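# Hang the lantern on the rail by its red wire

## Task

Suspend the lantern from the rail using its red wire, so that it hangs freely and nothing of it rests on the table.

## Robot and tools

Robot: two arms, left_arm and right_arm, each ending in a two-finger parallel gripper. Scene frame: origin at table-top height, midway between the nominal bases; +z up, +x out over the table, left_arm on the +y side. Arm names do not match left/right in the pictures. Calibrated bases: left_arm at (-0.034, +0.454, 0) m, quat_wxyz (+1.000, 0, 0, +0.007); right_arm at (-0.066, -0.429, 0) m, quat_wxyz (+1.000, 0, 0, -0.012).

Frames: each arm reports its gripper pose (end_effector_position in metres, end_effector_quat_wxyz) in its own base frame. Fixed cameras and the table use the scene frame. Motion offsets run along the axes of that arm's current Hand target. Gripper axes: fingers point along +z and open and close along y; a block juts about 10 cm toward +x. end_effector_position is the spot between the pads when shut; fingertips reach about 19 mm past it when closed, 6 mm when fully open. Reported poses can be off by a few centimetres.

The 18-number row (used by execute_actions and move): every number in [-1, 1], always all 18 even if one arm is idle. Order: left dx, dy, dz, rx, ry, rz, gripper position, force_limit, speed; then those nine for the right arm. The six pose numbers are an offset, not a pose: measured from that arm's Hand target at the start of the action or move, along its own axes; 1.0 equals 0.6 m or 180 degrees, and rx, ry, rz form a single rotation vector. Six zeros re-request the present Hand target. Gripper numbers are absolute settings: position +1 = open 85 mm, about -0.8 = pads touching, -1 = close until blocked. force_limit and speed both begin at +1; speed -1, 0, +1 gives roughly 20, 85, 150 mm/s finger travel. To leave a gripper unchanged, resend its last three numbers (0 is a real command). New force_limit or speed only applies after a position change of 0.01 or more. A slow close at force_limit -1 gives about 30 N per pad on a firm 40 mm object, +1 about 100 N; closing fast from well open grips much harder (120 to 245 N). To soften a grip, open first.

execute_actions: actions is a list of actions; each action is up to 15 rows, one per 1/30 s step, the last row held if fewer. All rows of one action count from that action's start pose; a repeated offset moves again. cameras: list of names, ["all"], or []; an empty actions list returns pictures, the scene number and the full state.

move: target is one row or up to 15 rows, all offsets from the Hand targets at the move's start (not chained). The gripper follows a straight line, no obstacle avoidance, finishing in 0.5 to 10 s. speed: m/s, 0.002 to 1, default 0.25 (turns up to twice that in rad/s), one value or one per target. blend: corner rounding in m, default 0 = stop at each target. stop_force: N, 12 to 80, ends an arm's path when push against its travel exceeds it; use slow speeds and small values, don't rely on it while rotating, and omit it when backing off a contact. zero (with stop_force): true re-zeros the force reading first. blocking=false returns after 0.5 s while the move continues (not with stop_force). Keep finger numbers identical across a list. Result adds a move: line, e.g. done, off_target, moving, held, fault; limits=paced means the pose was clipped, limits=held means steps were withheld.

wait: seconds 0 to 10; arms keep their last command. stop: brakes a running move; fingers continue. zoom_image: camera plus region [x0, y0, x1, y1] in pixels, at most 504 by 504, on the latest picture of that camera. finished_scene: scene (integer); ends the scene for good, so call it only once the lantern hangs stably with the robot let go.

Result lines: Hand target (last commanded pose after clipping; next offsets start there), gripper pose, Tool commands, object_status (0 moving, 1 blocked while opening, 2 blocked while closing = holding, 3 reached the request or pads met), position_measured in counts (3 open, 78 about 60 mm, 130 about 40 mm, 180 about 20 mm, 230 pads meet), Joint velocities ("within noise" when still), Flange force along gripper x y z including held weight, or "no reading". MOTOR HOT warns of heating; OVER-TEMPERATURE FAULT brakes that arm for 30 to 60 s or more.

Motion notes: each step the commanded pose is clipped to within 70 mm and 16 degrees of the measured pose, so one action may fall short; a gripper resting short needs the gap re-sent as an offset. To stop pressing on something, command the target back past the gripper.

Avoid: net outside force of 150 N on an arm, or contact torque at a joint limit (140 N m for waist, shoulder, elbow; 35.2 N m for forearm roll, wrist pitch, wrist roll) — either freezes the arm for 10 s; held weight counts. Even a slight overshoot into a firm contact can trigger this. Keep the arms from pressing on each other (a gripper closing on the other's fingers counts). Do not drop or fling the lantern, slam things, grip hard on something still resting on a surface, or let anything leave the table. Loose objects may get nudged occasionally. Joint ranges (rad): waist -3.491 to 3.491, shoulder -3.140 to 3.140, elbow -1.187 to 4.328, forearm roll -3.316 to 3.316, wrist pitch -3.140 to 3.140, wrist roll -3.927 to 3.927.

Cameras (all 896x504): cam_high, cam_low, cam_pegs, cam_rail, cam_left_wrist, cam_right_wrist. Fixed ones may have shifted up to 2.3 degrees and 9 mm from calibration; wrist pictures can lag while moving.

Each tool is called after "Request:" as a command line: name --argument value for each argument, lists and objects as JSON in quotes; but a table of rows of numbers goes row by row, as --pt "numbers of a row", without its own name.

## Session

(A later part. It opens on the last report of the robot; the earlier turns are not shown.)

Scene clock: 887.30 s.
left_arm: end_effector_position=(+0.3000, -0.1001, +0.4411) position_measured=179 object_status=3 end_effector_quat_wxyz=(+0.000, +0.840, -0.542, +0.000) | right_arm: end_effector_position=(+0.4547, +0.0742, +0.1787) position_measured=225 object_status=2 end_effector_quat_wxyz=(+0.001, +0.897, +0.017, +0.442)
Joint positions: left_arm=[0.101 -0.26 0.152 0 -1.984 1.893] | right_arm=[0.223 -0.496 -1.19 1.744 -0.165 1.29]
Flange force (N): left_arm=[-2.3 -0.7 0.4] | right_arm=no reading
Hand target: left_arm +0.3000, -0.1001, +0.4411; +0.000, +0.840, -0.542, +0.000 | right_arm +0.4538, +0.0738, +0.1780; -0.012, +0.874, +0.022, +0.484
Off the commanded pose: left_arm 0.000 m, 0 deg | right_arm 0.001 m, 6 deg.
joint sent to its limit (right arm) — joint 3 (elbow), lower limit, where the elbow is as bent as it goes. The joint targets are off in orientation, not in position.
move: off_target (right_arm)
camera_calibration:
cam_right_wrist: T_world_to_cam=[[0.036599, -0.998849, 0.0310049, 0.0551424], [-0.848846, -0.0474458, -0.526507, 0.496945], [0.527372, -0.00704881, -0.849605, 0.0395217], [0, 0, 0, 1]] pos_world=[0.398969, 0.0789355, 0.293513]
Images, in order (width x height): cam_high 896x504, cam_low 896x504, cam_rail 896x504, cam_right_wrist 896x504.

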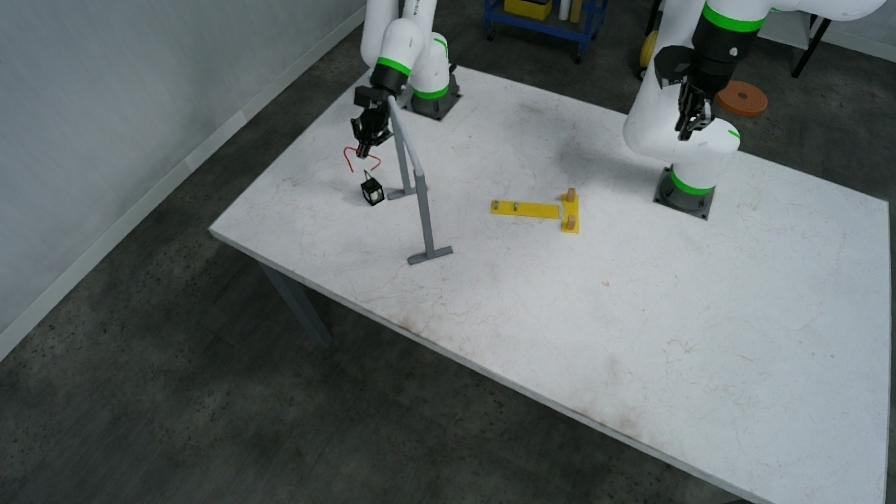

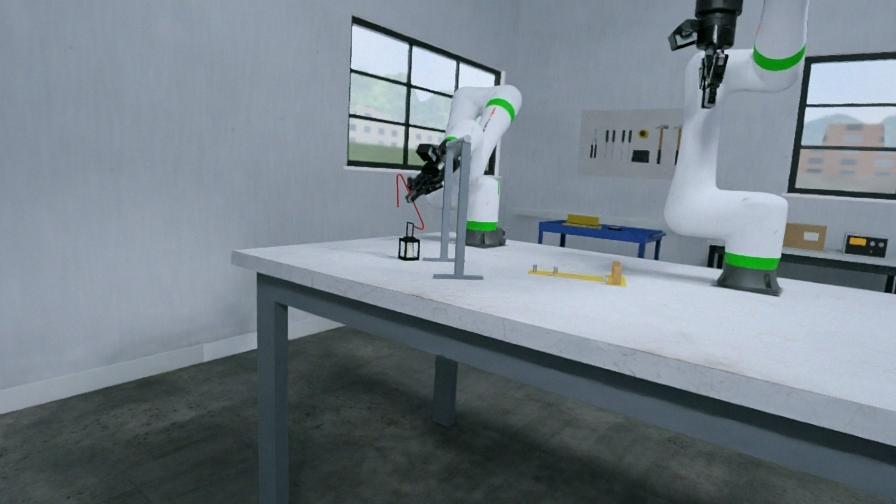

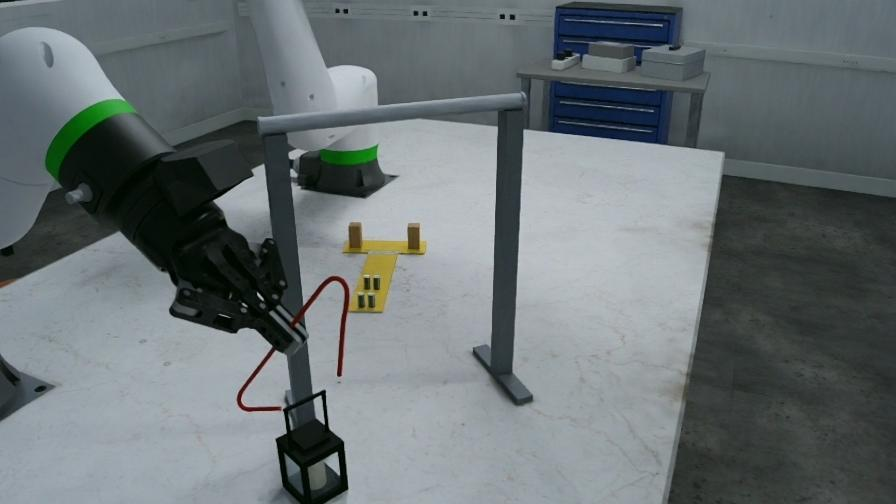

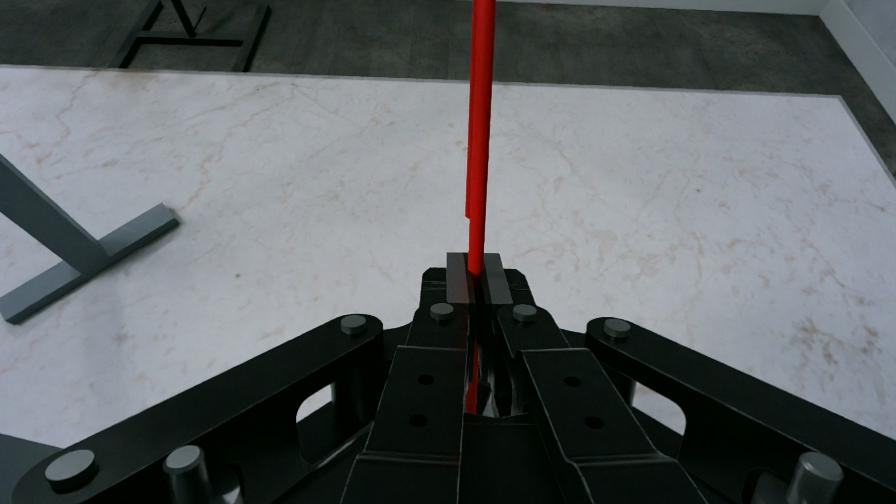

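Request:
move --target '[0,0,0,0,0,0,-0.4,-0.3,-0.8,0.0402,0.0072,0.0612,0,0,0,-1,0.4,-1]' --speed 0.03 --cameras '["cam_right_wrist","cam_rail","cam_high","cam_low"]'

Request:
zoom_image --camera "cam_rail" --region '[180, 300, 400, 504]'

Request:
zoom_image --camera "cam_high" --region '[320, 110, 440, 220]'

Request:
zoom_image --camera "cam_low" --region '[380, 170, 460, 270]'

Scene clock: 905.53 s.
left_arm: end_effector_position=(+0.3000, -0.1001, +0.4411) position_measured=179 object_status=3 end_effector_quat_wxyz=(+0.000, +0.840, -0.542, +0.000) | right_arm: end_effector_position=(+0.4975, +0.0722, +0.1796) position_measured=225 object_status=2 end_effector_quat_wxyz=(+0.023, +0.898, +0.005, +0.439)
Joint positions: left_arm=[0.101 -0.26 0.152 0 -1.984 1.893] | right_arm=[0.052 -0.353 -1.066 2.145 -0.093 0.992]
Flange force (N): left_arm=[-2.1 -0.9 0.9] | right_arm=no reading
Hand target: left_arm +0.3000, -0.1001, +0.4411; +0.000, +0.840, -0.542, +0.000 | right_arm +0.4979, +0.0717, +0.1789; -0.012, +0.874, +0.022, +0.484
Off the commanded pose: left_arm 0.000 m, 0 deg | right_arm 0.001 m, 7 deg.
move: off_target (right_arm)
camera_calibration:
cam_right_wrist: T_world_to_cam=[[-0.00528922, -0.998188, 0.0599352, 0.0671558], [-0.853228, -0.0267529, -0.520851, 0.533358], [0.521511, -0.0538933, -0.851541, 0.0242761], [0, 0, 0, 1]] pos_world=[0.442771, 0.0826113, 0.294447]
Images, in order (width x height): cam_high 896x504, cam_low 896x504, cam_rail 896x504, cam_right_wrist 896x504.

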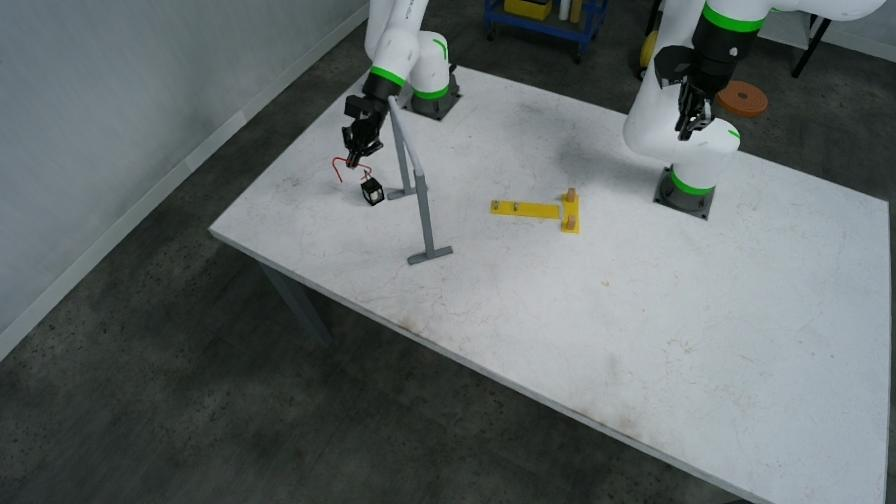

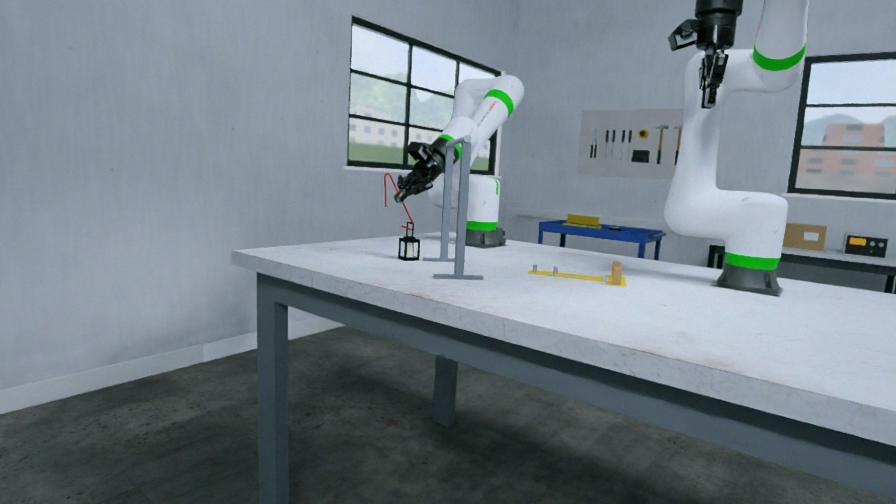

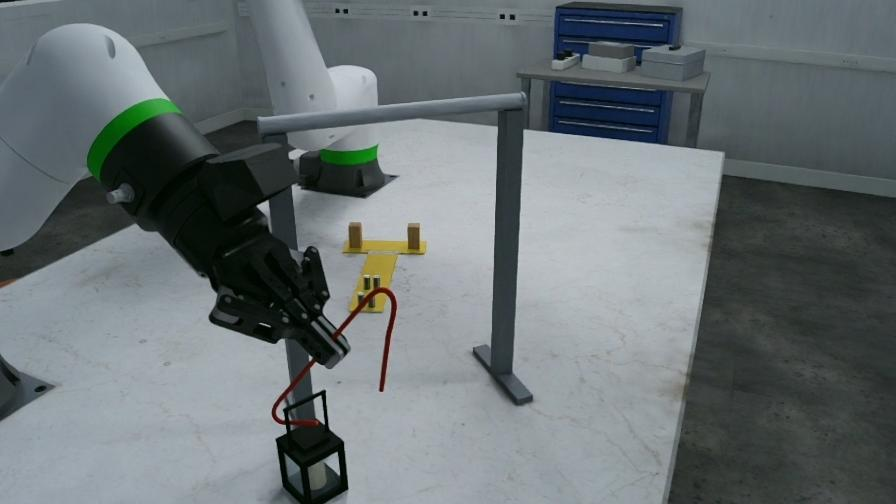

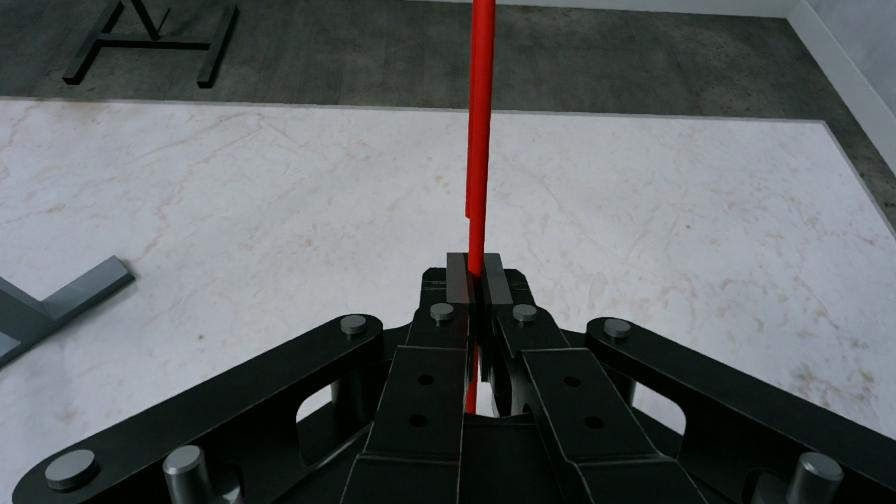

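Scaled by 2.291.

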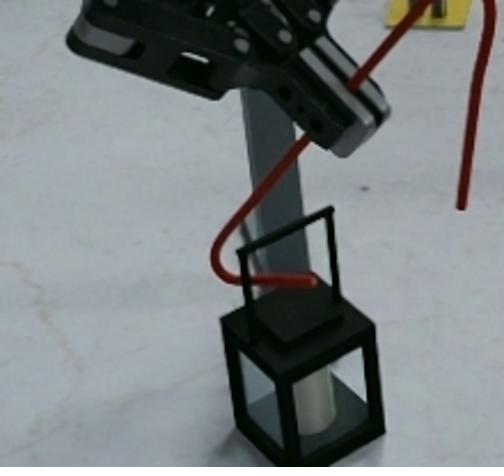

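Scaled by 4.200.

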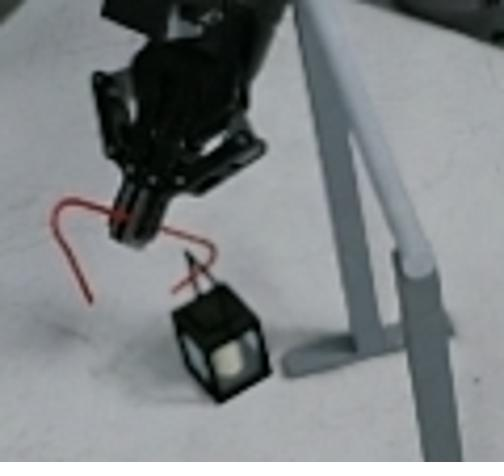

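Scaled by 5.040.

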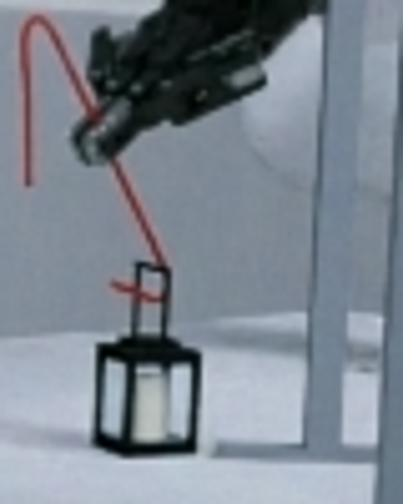

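Request:
move --target '[0,0,0,0,0,0,-0.4,-0.3,-0.8,0.0848,0,-0.053,0,0,0,-1,0.4,-1]' --speed 0.03 --cameras '["cam_right_wrist","cam_rail","cam_high","cam_low"]'

Request:
zoom_image --camera "cam_rail" --region '[180, 260, 400, 464]'

Request:
zoom_image --camera "cam_low" --region '[370, 160, 450, 260]'

Scene clock: 913.67 s.
left_arm: end_effector_position=(+0.3000, -0.1001, +0.4411) position_measured=179 object_status=3 end_effector_quat_wxyz=(+0.000, +0.840, -0.542, +0.000) | right_arm: end_effector_position=(+0.4975, +0.0720, +0.2396) position_measured=225 object_status=2 end_effector_quat_wxyz=(-0.007, +0.880, +0.020, +0.474)
Joint positions: left_arm=[0.101 -0.26 0.152 0 -1.984 1.893] | right_arm=[0.096 -0.463 -1.062 1.876 -0.052 1.24]
Flange force (N): left_arm=[-2.1 -0.5 0.6] | right_arm=no reading
Hand target: left_arm +0.3000, -0.1001, +0.4411; +0.000, +0.840, -0.542, +0.000 | right_arm +0.4979, +0.0718, +0.2389; -0.012, +0.874, +0.022, +0.484
Off the commanded pose: left_arm 0.000 m, 0 deg | right_arm 0.001 m, 1 deg.
move: done
camera_calibration:
cam_right_wrist: T_world_to_cam=[[0.0470967, -0.998657, 0.0216081, 0.0465611], [-0.808325, -0.0508117, -0.58654, 0.559838], [0.58685, 0.0101577, -0.809632, 0.0283164], [0, 0, 0, 1]] pos_world=[0.433721, 0.0746572, 0.350287]
Images, in order (width x height): cam_high 896x504, cam_low 896x504, cam_rail 896x504, cam_right_wrist 896x504.

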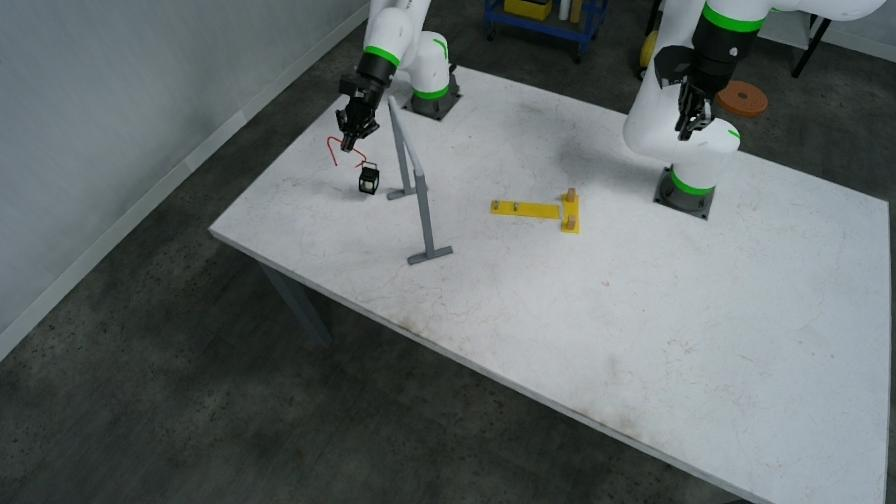

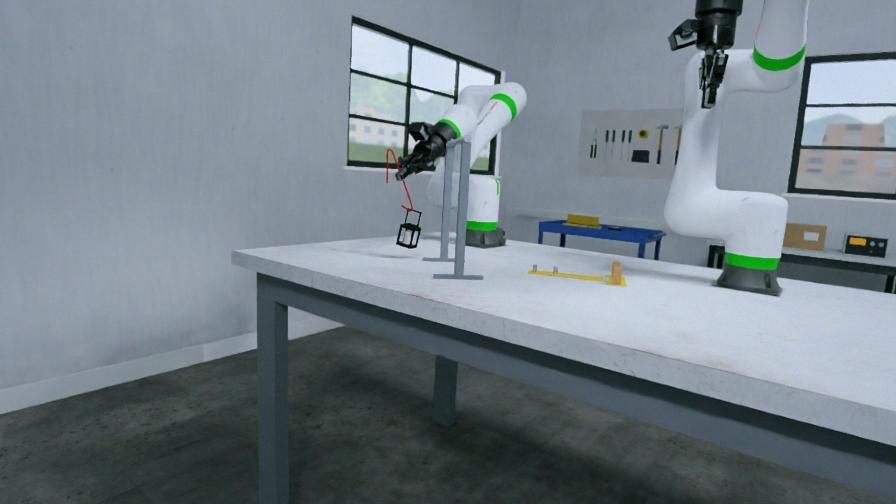

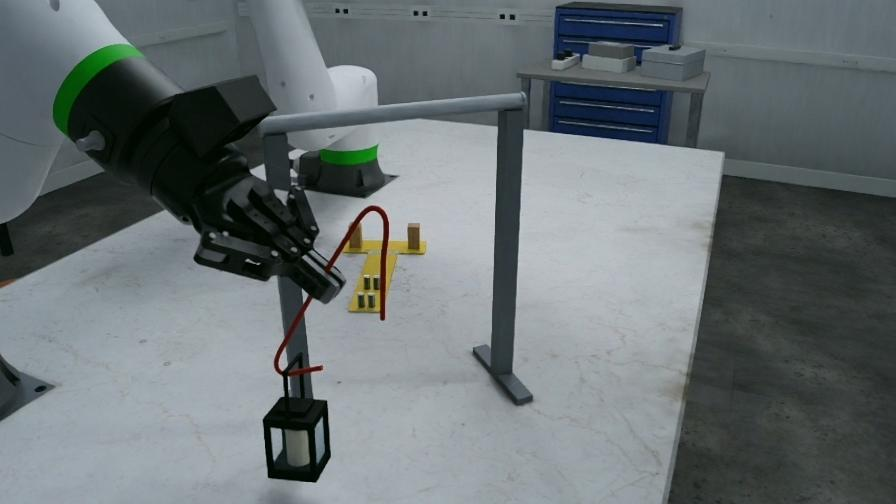

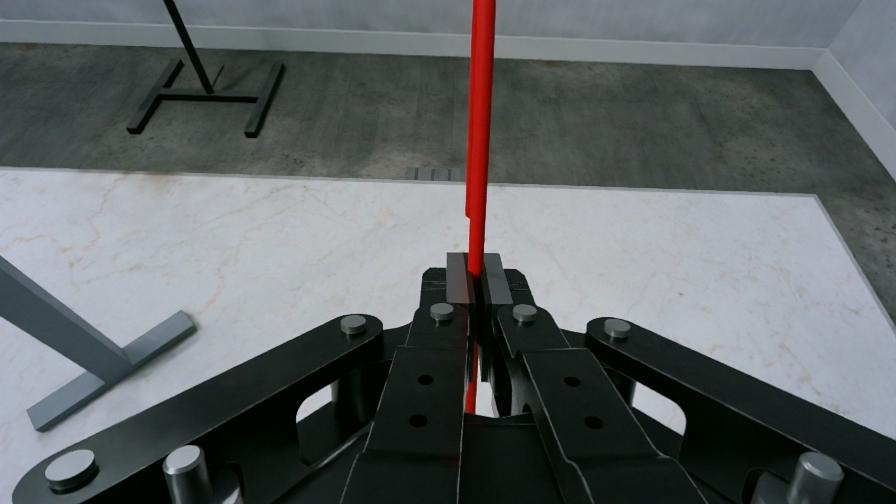

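Scaled by 2.291.

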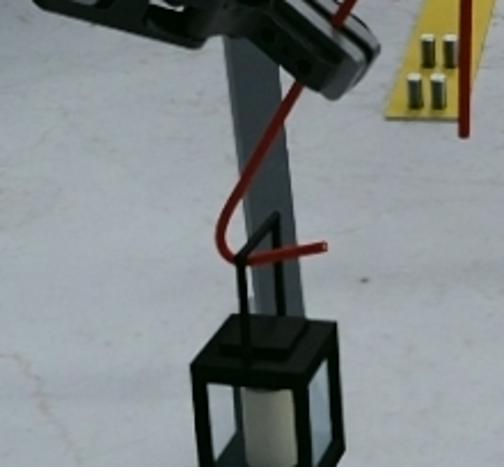

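Scaled by 5.040.

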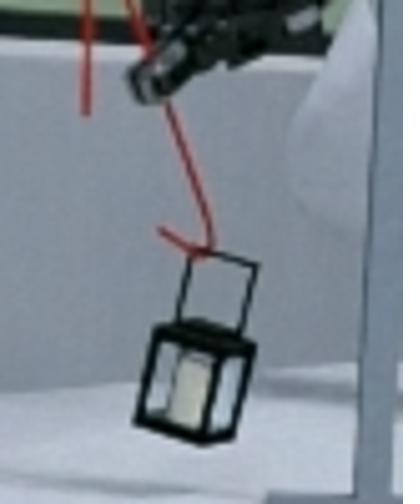

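Request:
move --pt "0 0 0 0 0 0 -0.4 -0.3 -0.8 0.2822 0 -0.1762 0 0 0 -1 0.4 -1" --pt "0 0 0 0 0 0 -0.4 -0.3 -0.8 0.5362 0 -0.3348 -0.1775 0.1729 0.0511 -1 0.4 -1" --pt "0 0 0 0 0 0 -0.4 -0.3 -0.8 0.4443 -0.4182 -0.4817 -0.1775 0.1729 0.0511 -1 0.4 -1" --speed '[0.1,0.1,0.12]' --blend '[0.05,0.05,0]' --cameras '["cam_right_wrist","cam_rail","cam_high","cam_low","cam_pegs"]'

Scene clock: 947.30 s.
left_arm: end_effector_position=(+0.3000, -0.1001, +0.4411) position_measured=179 object_status=3 end_effector_quat_wxyz=(+0.000, +0.840, -0.542, +0.000) | right_arm: end_effector_position=(+0.3821, +0.3168, +0.6179) position_measured=225 object_status=2 end_effector_quat_wxyz=(-0.149, +0.734, +0.131, +0.650)
Joint positions: left_arm=[0.101 -0.26 0.152 0 -1.984 1.893] | right_arm=[0.483 -0.608 -0.246 3.317 0.479 -0.214]
Flange force (N): left_arm=[-2.5 0.0 0.5] | right_arm=no reading
Hand target: left_arm +0.3000, -0.1001, +0.4411; +0.000, +0.840, -0.542, +0.000 | right_arm +0.3817, +0.3177, +0.6179; -0.049, +0.734, +0.037, +0.676
Off the commanded pose: left_arm 0.000 m, 0 deg | right_arm 0.001 m, 53 deg; orientation clipped.
joint sent to its limit (right arm) — joint 4 (forearm roll), upper limit. The joint targets are off in orientation, not in position.
move: off_target (right_arm); limits=paced
camera_calibration:
cam_right_wrist: T_world_to_cam=[[0.384441, -0.922554, -0.0331495, 0.169101], [-0.430945, -0.147593, -0.890226, 0.77497], [0.816389, 0.356526, -0.45431, -0.0172196], [0, 0, 0, 1]] pos_world=[0.283017, 0.276524, 0.687682]
Images, in order (width x height): cam_high 896x504, cam_low 896x504, cam_pegs 896x504, cam_rail 896x504, cam_right_wrist 896x504.

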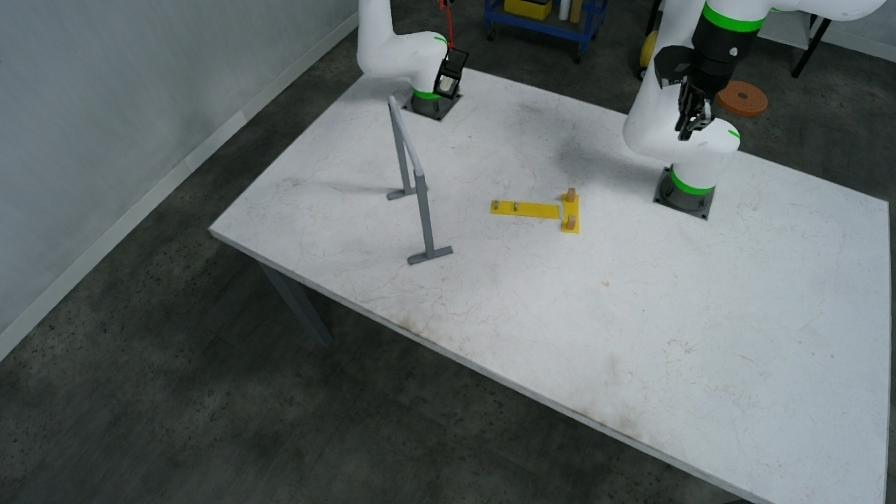

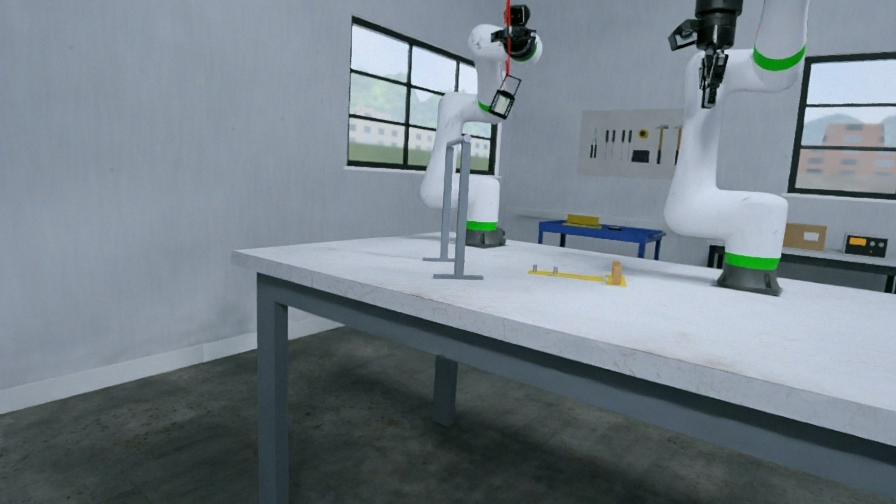

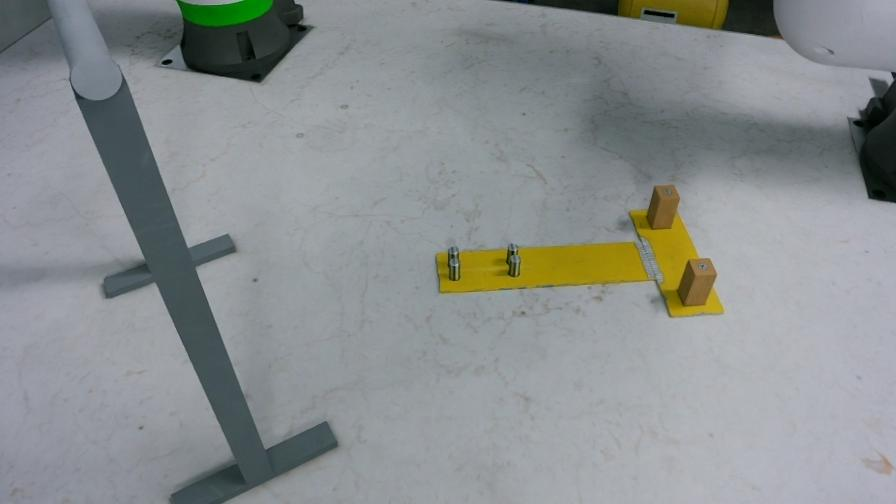

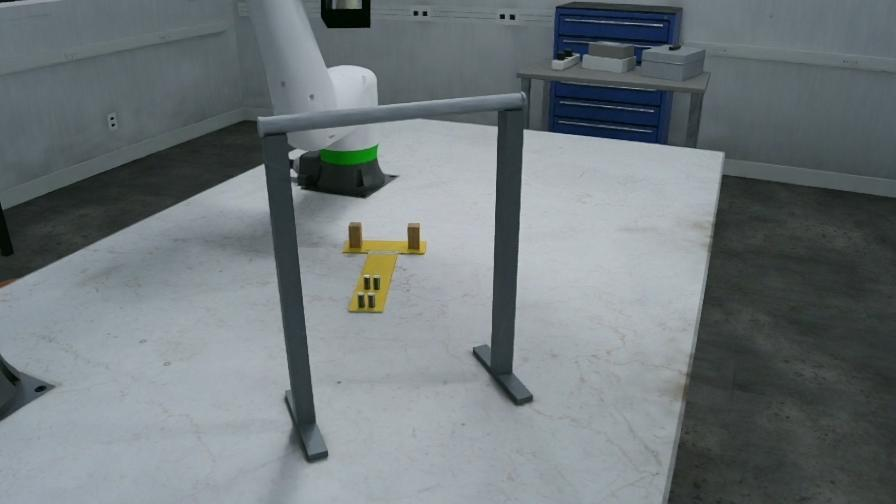

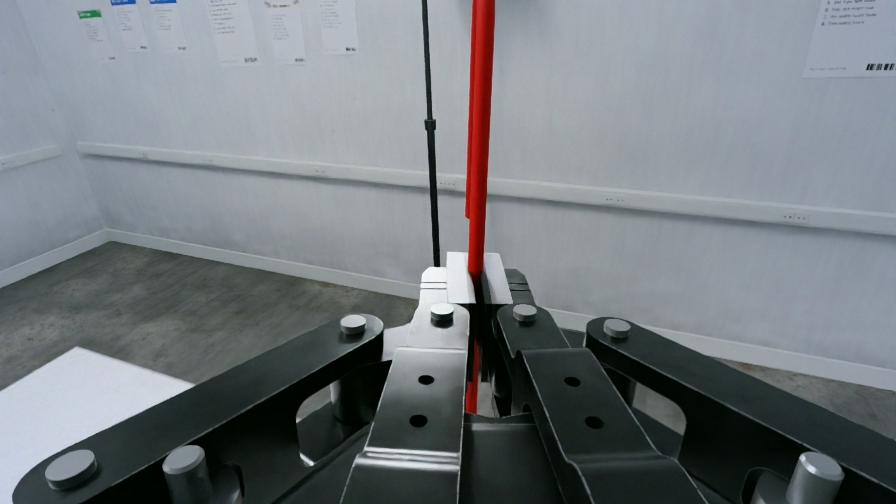

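Request:
move --target '[0,0,0,0,0,0,-0.4,-0.3,-0.8,-0.432,-0.0482,0.0052,0.1,0.0245,-0.011,-1,0.4,-1]' --speed 0.1 --cameras '["cam_right_wrist","cam_rail","cam_pegs"]'

Scene clock: 961.87 s.
left_arm: end_effector_position=(+0.3000, -0.1001, +0.4411) position_measured=179 object_status=3 end_effector_quat_wxyz=(+0.000, +0.840, -0.542, +0.000) | right_arm: end_effector_position=(+0.3597, +0.3500, +0.3600) position_measured=225 object_status=2 end_effector_quat_wxyz=(-0.153, +0.690, +0.153, +0.690)
Joint positions: left_arm=[0.101 -0.26 0.152 0 -1.984 1.893] | right_arm=[0.704 -0.487 -1.068 2.679 -0.633 0.382]
Flange force (N): left_arm=[-2.4 -0.2 0.7] | right_arm=no reading
Hand target: left_arm +0.3000, -0.1001, +0.4411; +0.000, +0.840, -0.542, +0.000 | right_arm +0.3597, +0.3500, +0.3600; -0.153, +0.690, +0.153, +0.690
Off the commanded pose: left_arm 0.000 m, 0 deg | right_arm 0.000 m, 0 deg.
move: done
camera_calibration:
cam_right_wrist: T_world_to_cam=[[0.419657, -0.907564, 0.0146579, 0.164651], [-0.314513, -0.160541, -0.935579, 0.519571], [0.851451, 0.388012, -0.352813, -0.188047], [0, 0, 0, 1]] pos_world=[0.254427, 0.305809, 0.417341]
Images, in order (width x height): cam_pegs 896x504, cam_rail 896x504, cam_right_wrist 896x504.

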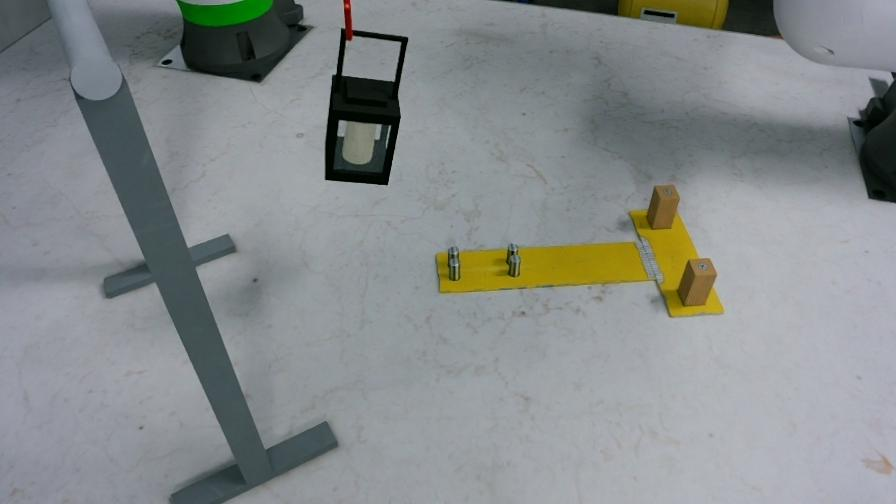

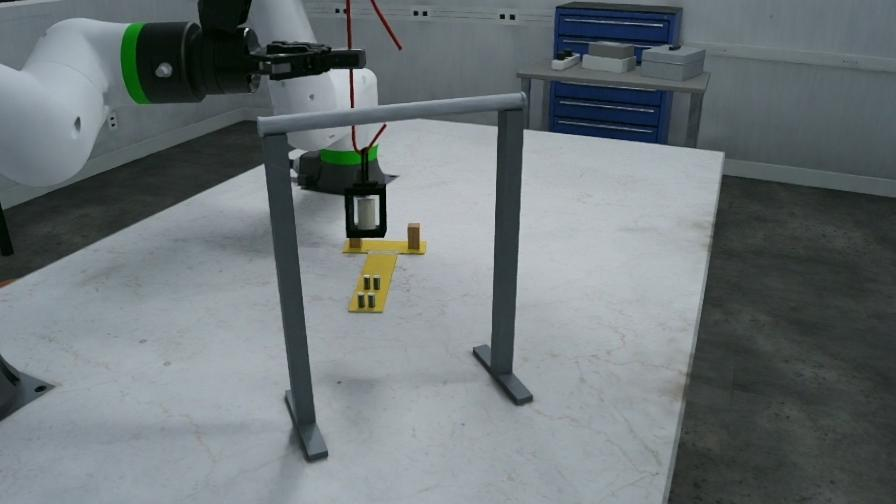

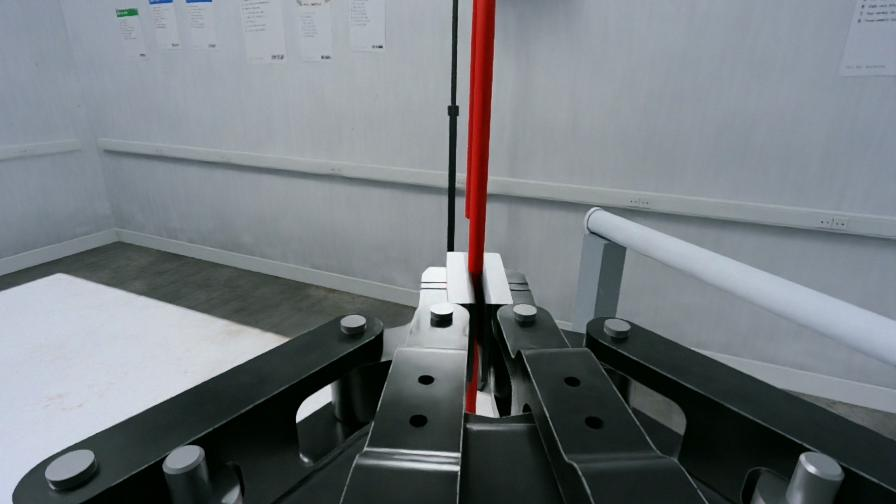

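Request:
move --target '[0,0,0,0,0,0,-0.4,-0.3,-0.8,0,0.0506,0.0123,-0.333,0,0,-1,0.4,-1]' --speed 0.12 --cameras '["cam_right_wrist","cam_rail","cam_pegs","cam_high"]'

Scene clock: 977.87 s.
left_arm: end_effector_position=(+0.3000, -0.1001, +0.4411) position_measured=179 object_status=3 end_effector_quat_wxyz=(+0.000, +0.840, -0.542, +0.000) | right_arm: end_effector_position=(+0.3792, +0.3256, +0.3600) position_measured=225 object_status=2 end_effector_quat_wxyz=(+0.212, +0.675, -0.212, +0.674)
Joint positions: left_arm=[0.101 -0.26 0.152 0 -1.984 1.893] | right_arm=[1.412 0.311 -0.47 1.242 -1.885 0.737]
Flange force (N): left_arm=[-2.2 -0.8 0.8] | right_arm=[2.5 -3.2 5.4]
Hand target: left_arm +0.3000, -0.1001, +0.4411; +0.000, +0.840, -0.542, +0.000 | right_arm +0.3792, +0.3256, +0.3600; +0.212, +0.675, -0.212, +0.674
Off the commanded pose: left_arm 0.000 m, 0 deg | right_arm 0.000 m, 0 deg.
move: done
camera_calibration:
cam_right_wrist: T_world_to_cam=[[-0.575453, -0.8177, 0.0148516, 0.482373], [-0.29698, 0.192009, -0.93538, 0.400227], [0.762009, -0.542677, -0.353333, 0.141911], [0, 0, 0, 1]] pos_world=[0.288305, 0.394601, 0.417342]
Images, in order (width x height): cam_high 896x504, cam_pegs 896x504, cam_rail 896x504, cam_right_wrist 896x504.

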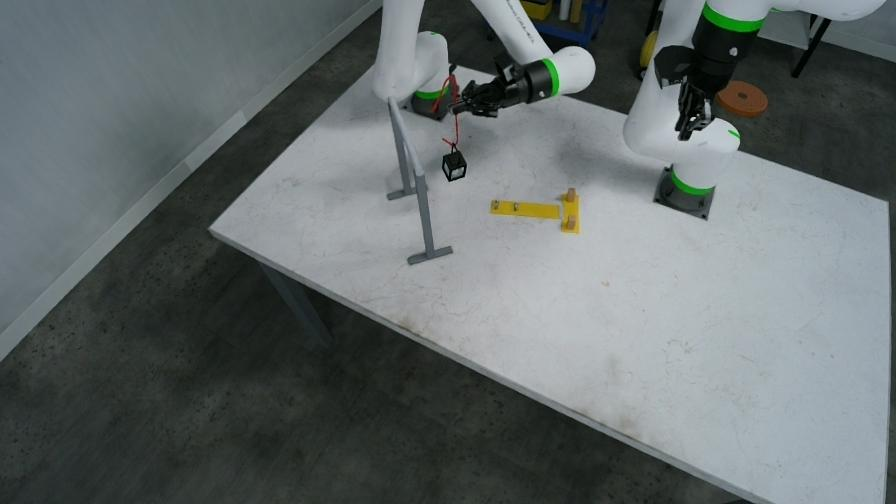

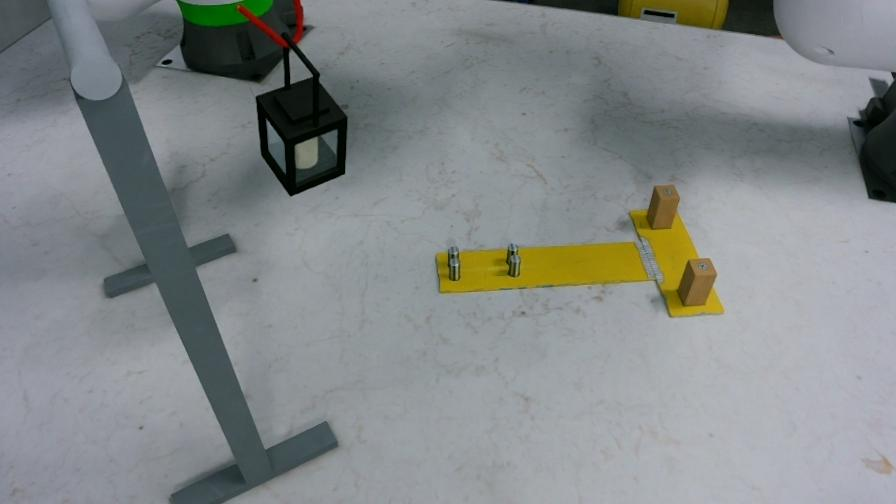

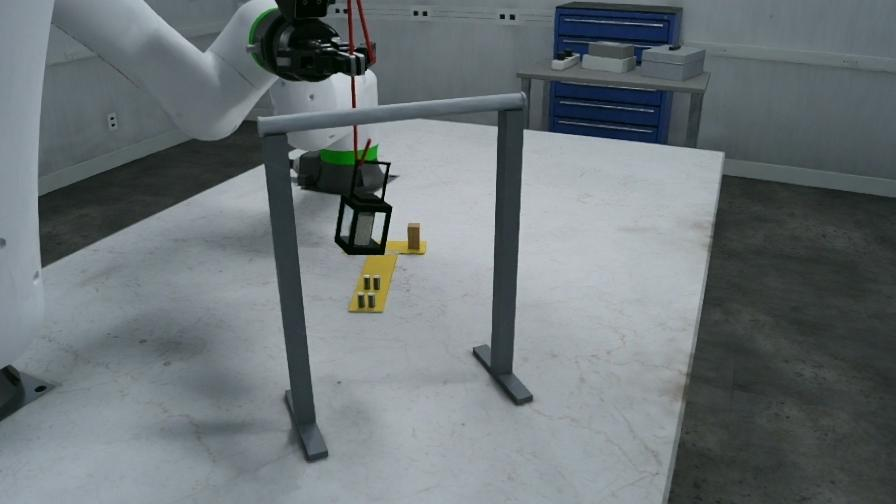

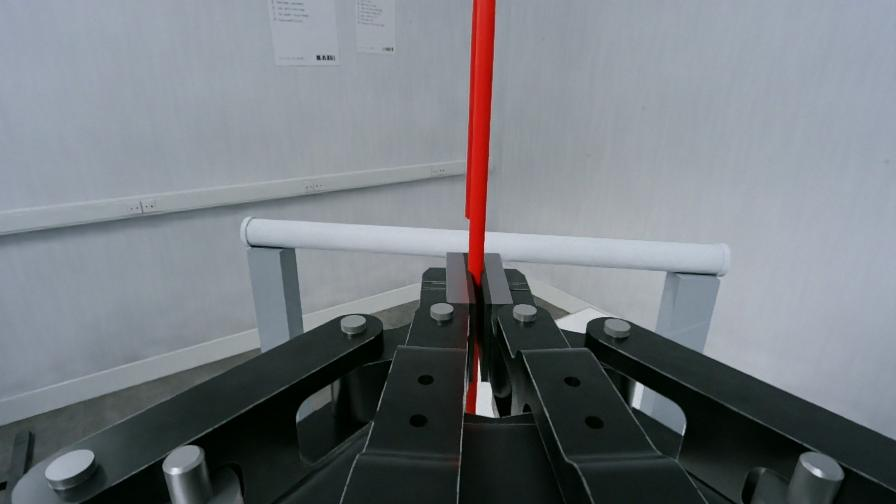

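Request:
move --target '[0,0,0,0,0,0,-0.4,-0.3,-0.8,0.0083,0,0.1333,0,0,0,-1,0.4,-1]' --speed 0.06 --cameras '["cam_right_wrist","cam_rail","cam_low","cam_pegs"]'

Request:
zoom_image --camera "cam_low" --region '[400, 80, 520, 240]'

Request:
zoom_image --camera "cam_rail" --region '[250, 0, 540, 300]'

Scene clock: 986.73 s.
left_arm: end_effector_position=(+0.3000, -0.1001, +0.4411) position_measured=179 object_status=3 end_effector_quat_wxyz=(+0.000, +0.840, -0.542, +0.000) | right_arm: end_effector_position=(+0.4448, +0.2798, +0.3649) position_measured=225 object_status=2 end_effector_quat_wxyz=(+0.212, +0.675, -0.212, +0.674)
Joint positions: left_arm=[0.101 -0.26 0.152 0 -1.984 1.893] | right_arm=[1.231 0.253 -0.54 1.376 -1.759 0.759]
Flange force (N): left_arm=[-2.3 -1.0 0.6] | right_arm=[2.2 -2.2 6.5]
Hand target: left_arm +0.3000, -0.1001, +0.4411; +0.000, +0.840, -0.542, +0.000 | right_arm +0.4448, +0.2798, +0.3649; +0.212, +0.675, -0.212, +0.674
Off the commanded pose: left_arm 0.000 m, 0 deg | right_arm 0.000 m, 0 deg.
move: done
camera_calibration:
cam_right_wrist: T_world_to_cam=[[-0.575453, -0.8177, 0.0148516, 0.482598], [-0.29698, 0.192009, -0.93538, 0.433179], [0.762009, -0.542677, -0.353333, 0.068835], [0, 0, 0, 1]] pos_world=[0.353905, 0.348801, 0.422342]
Images, in order (width x height): cam_low 896x504, cam_pegs 896x504, cam_rail 896x504, cam_right_wrist 896x504.

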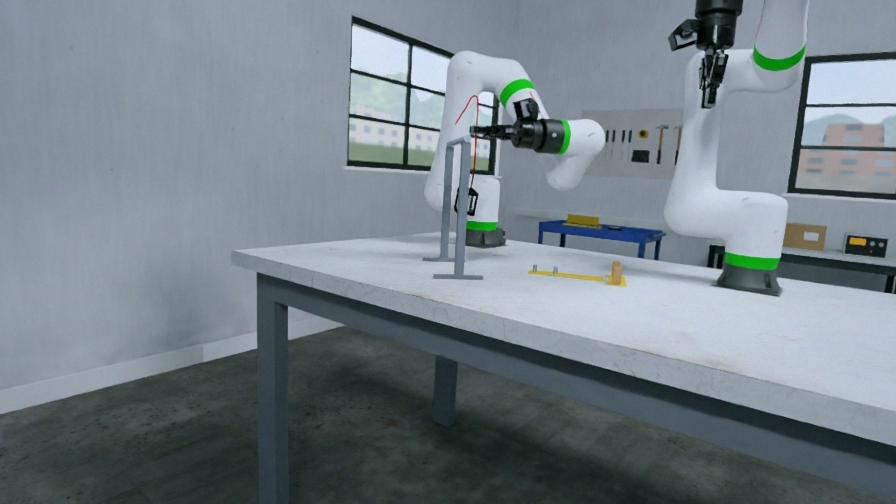

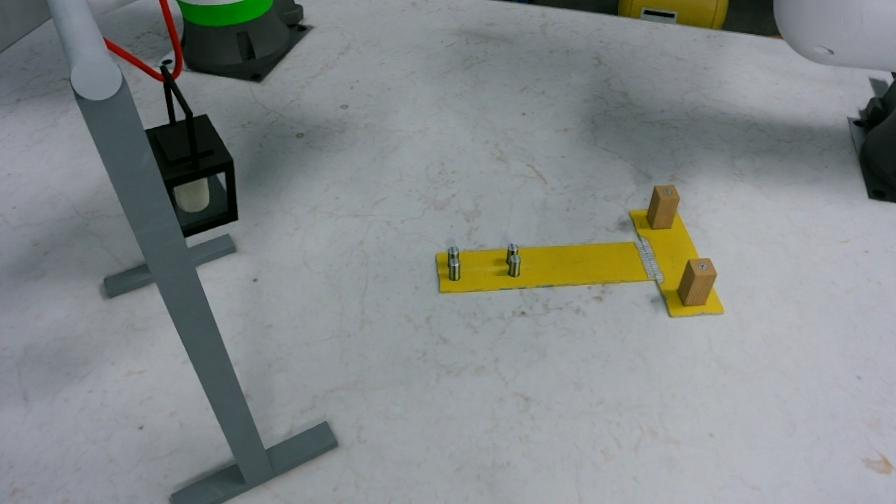

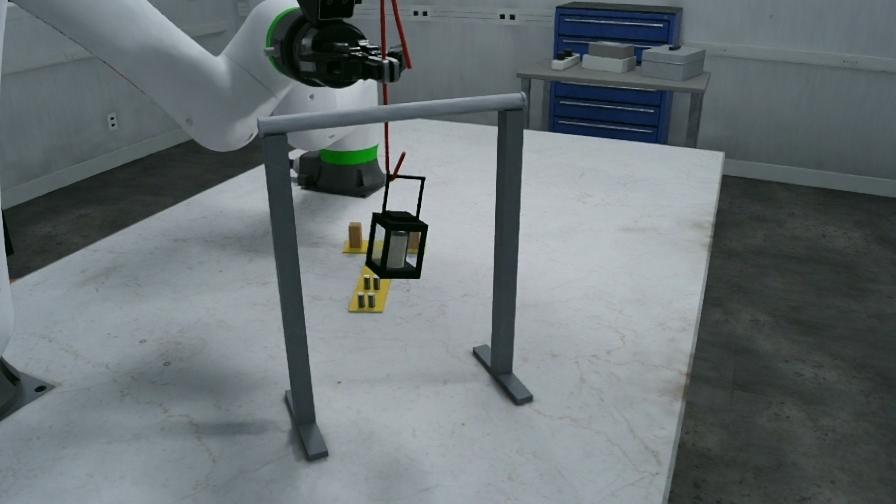

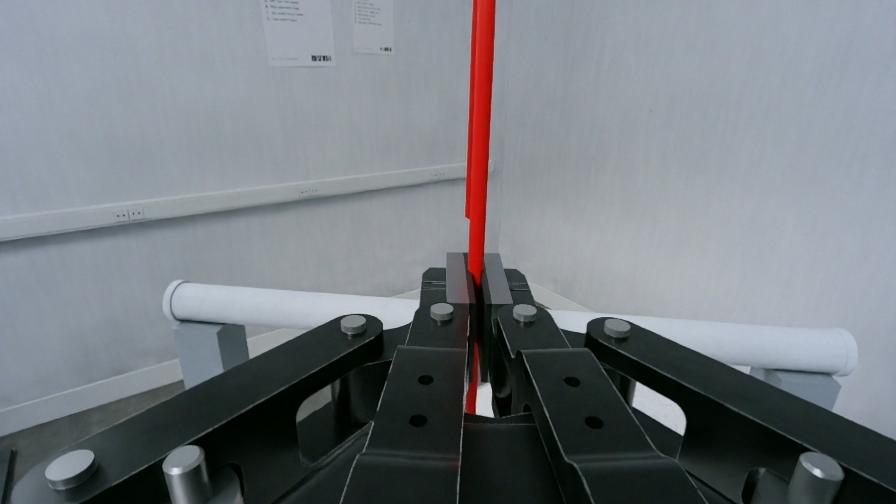

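Scaled by 3.150.

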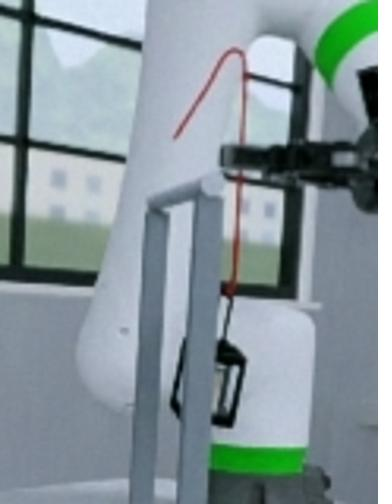

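Scaled by 1.680.

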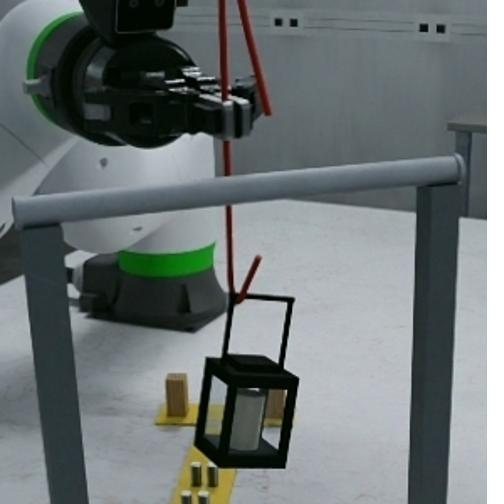

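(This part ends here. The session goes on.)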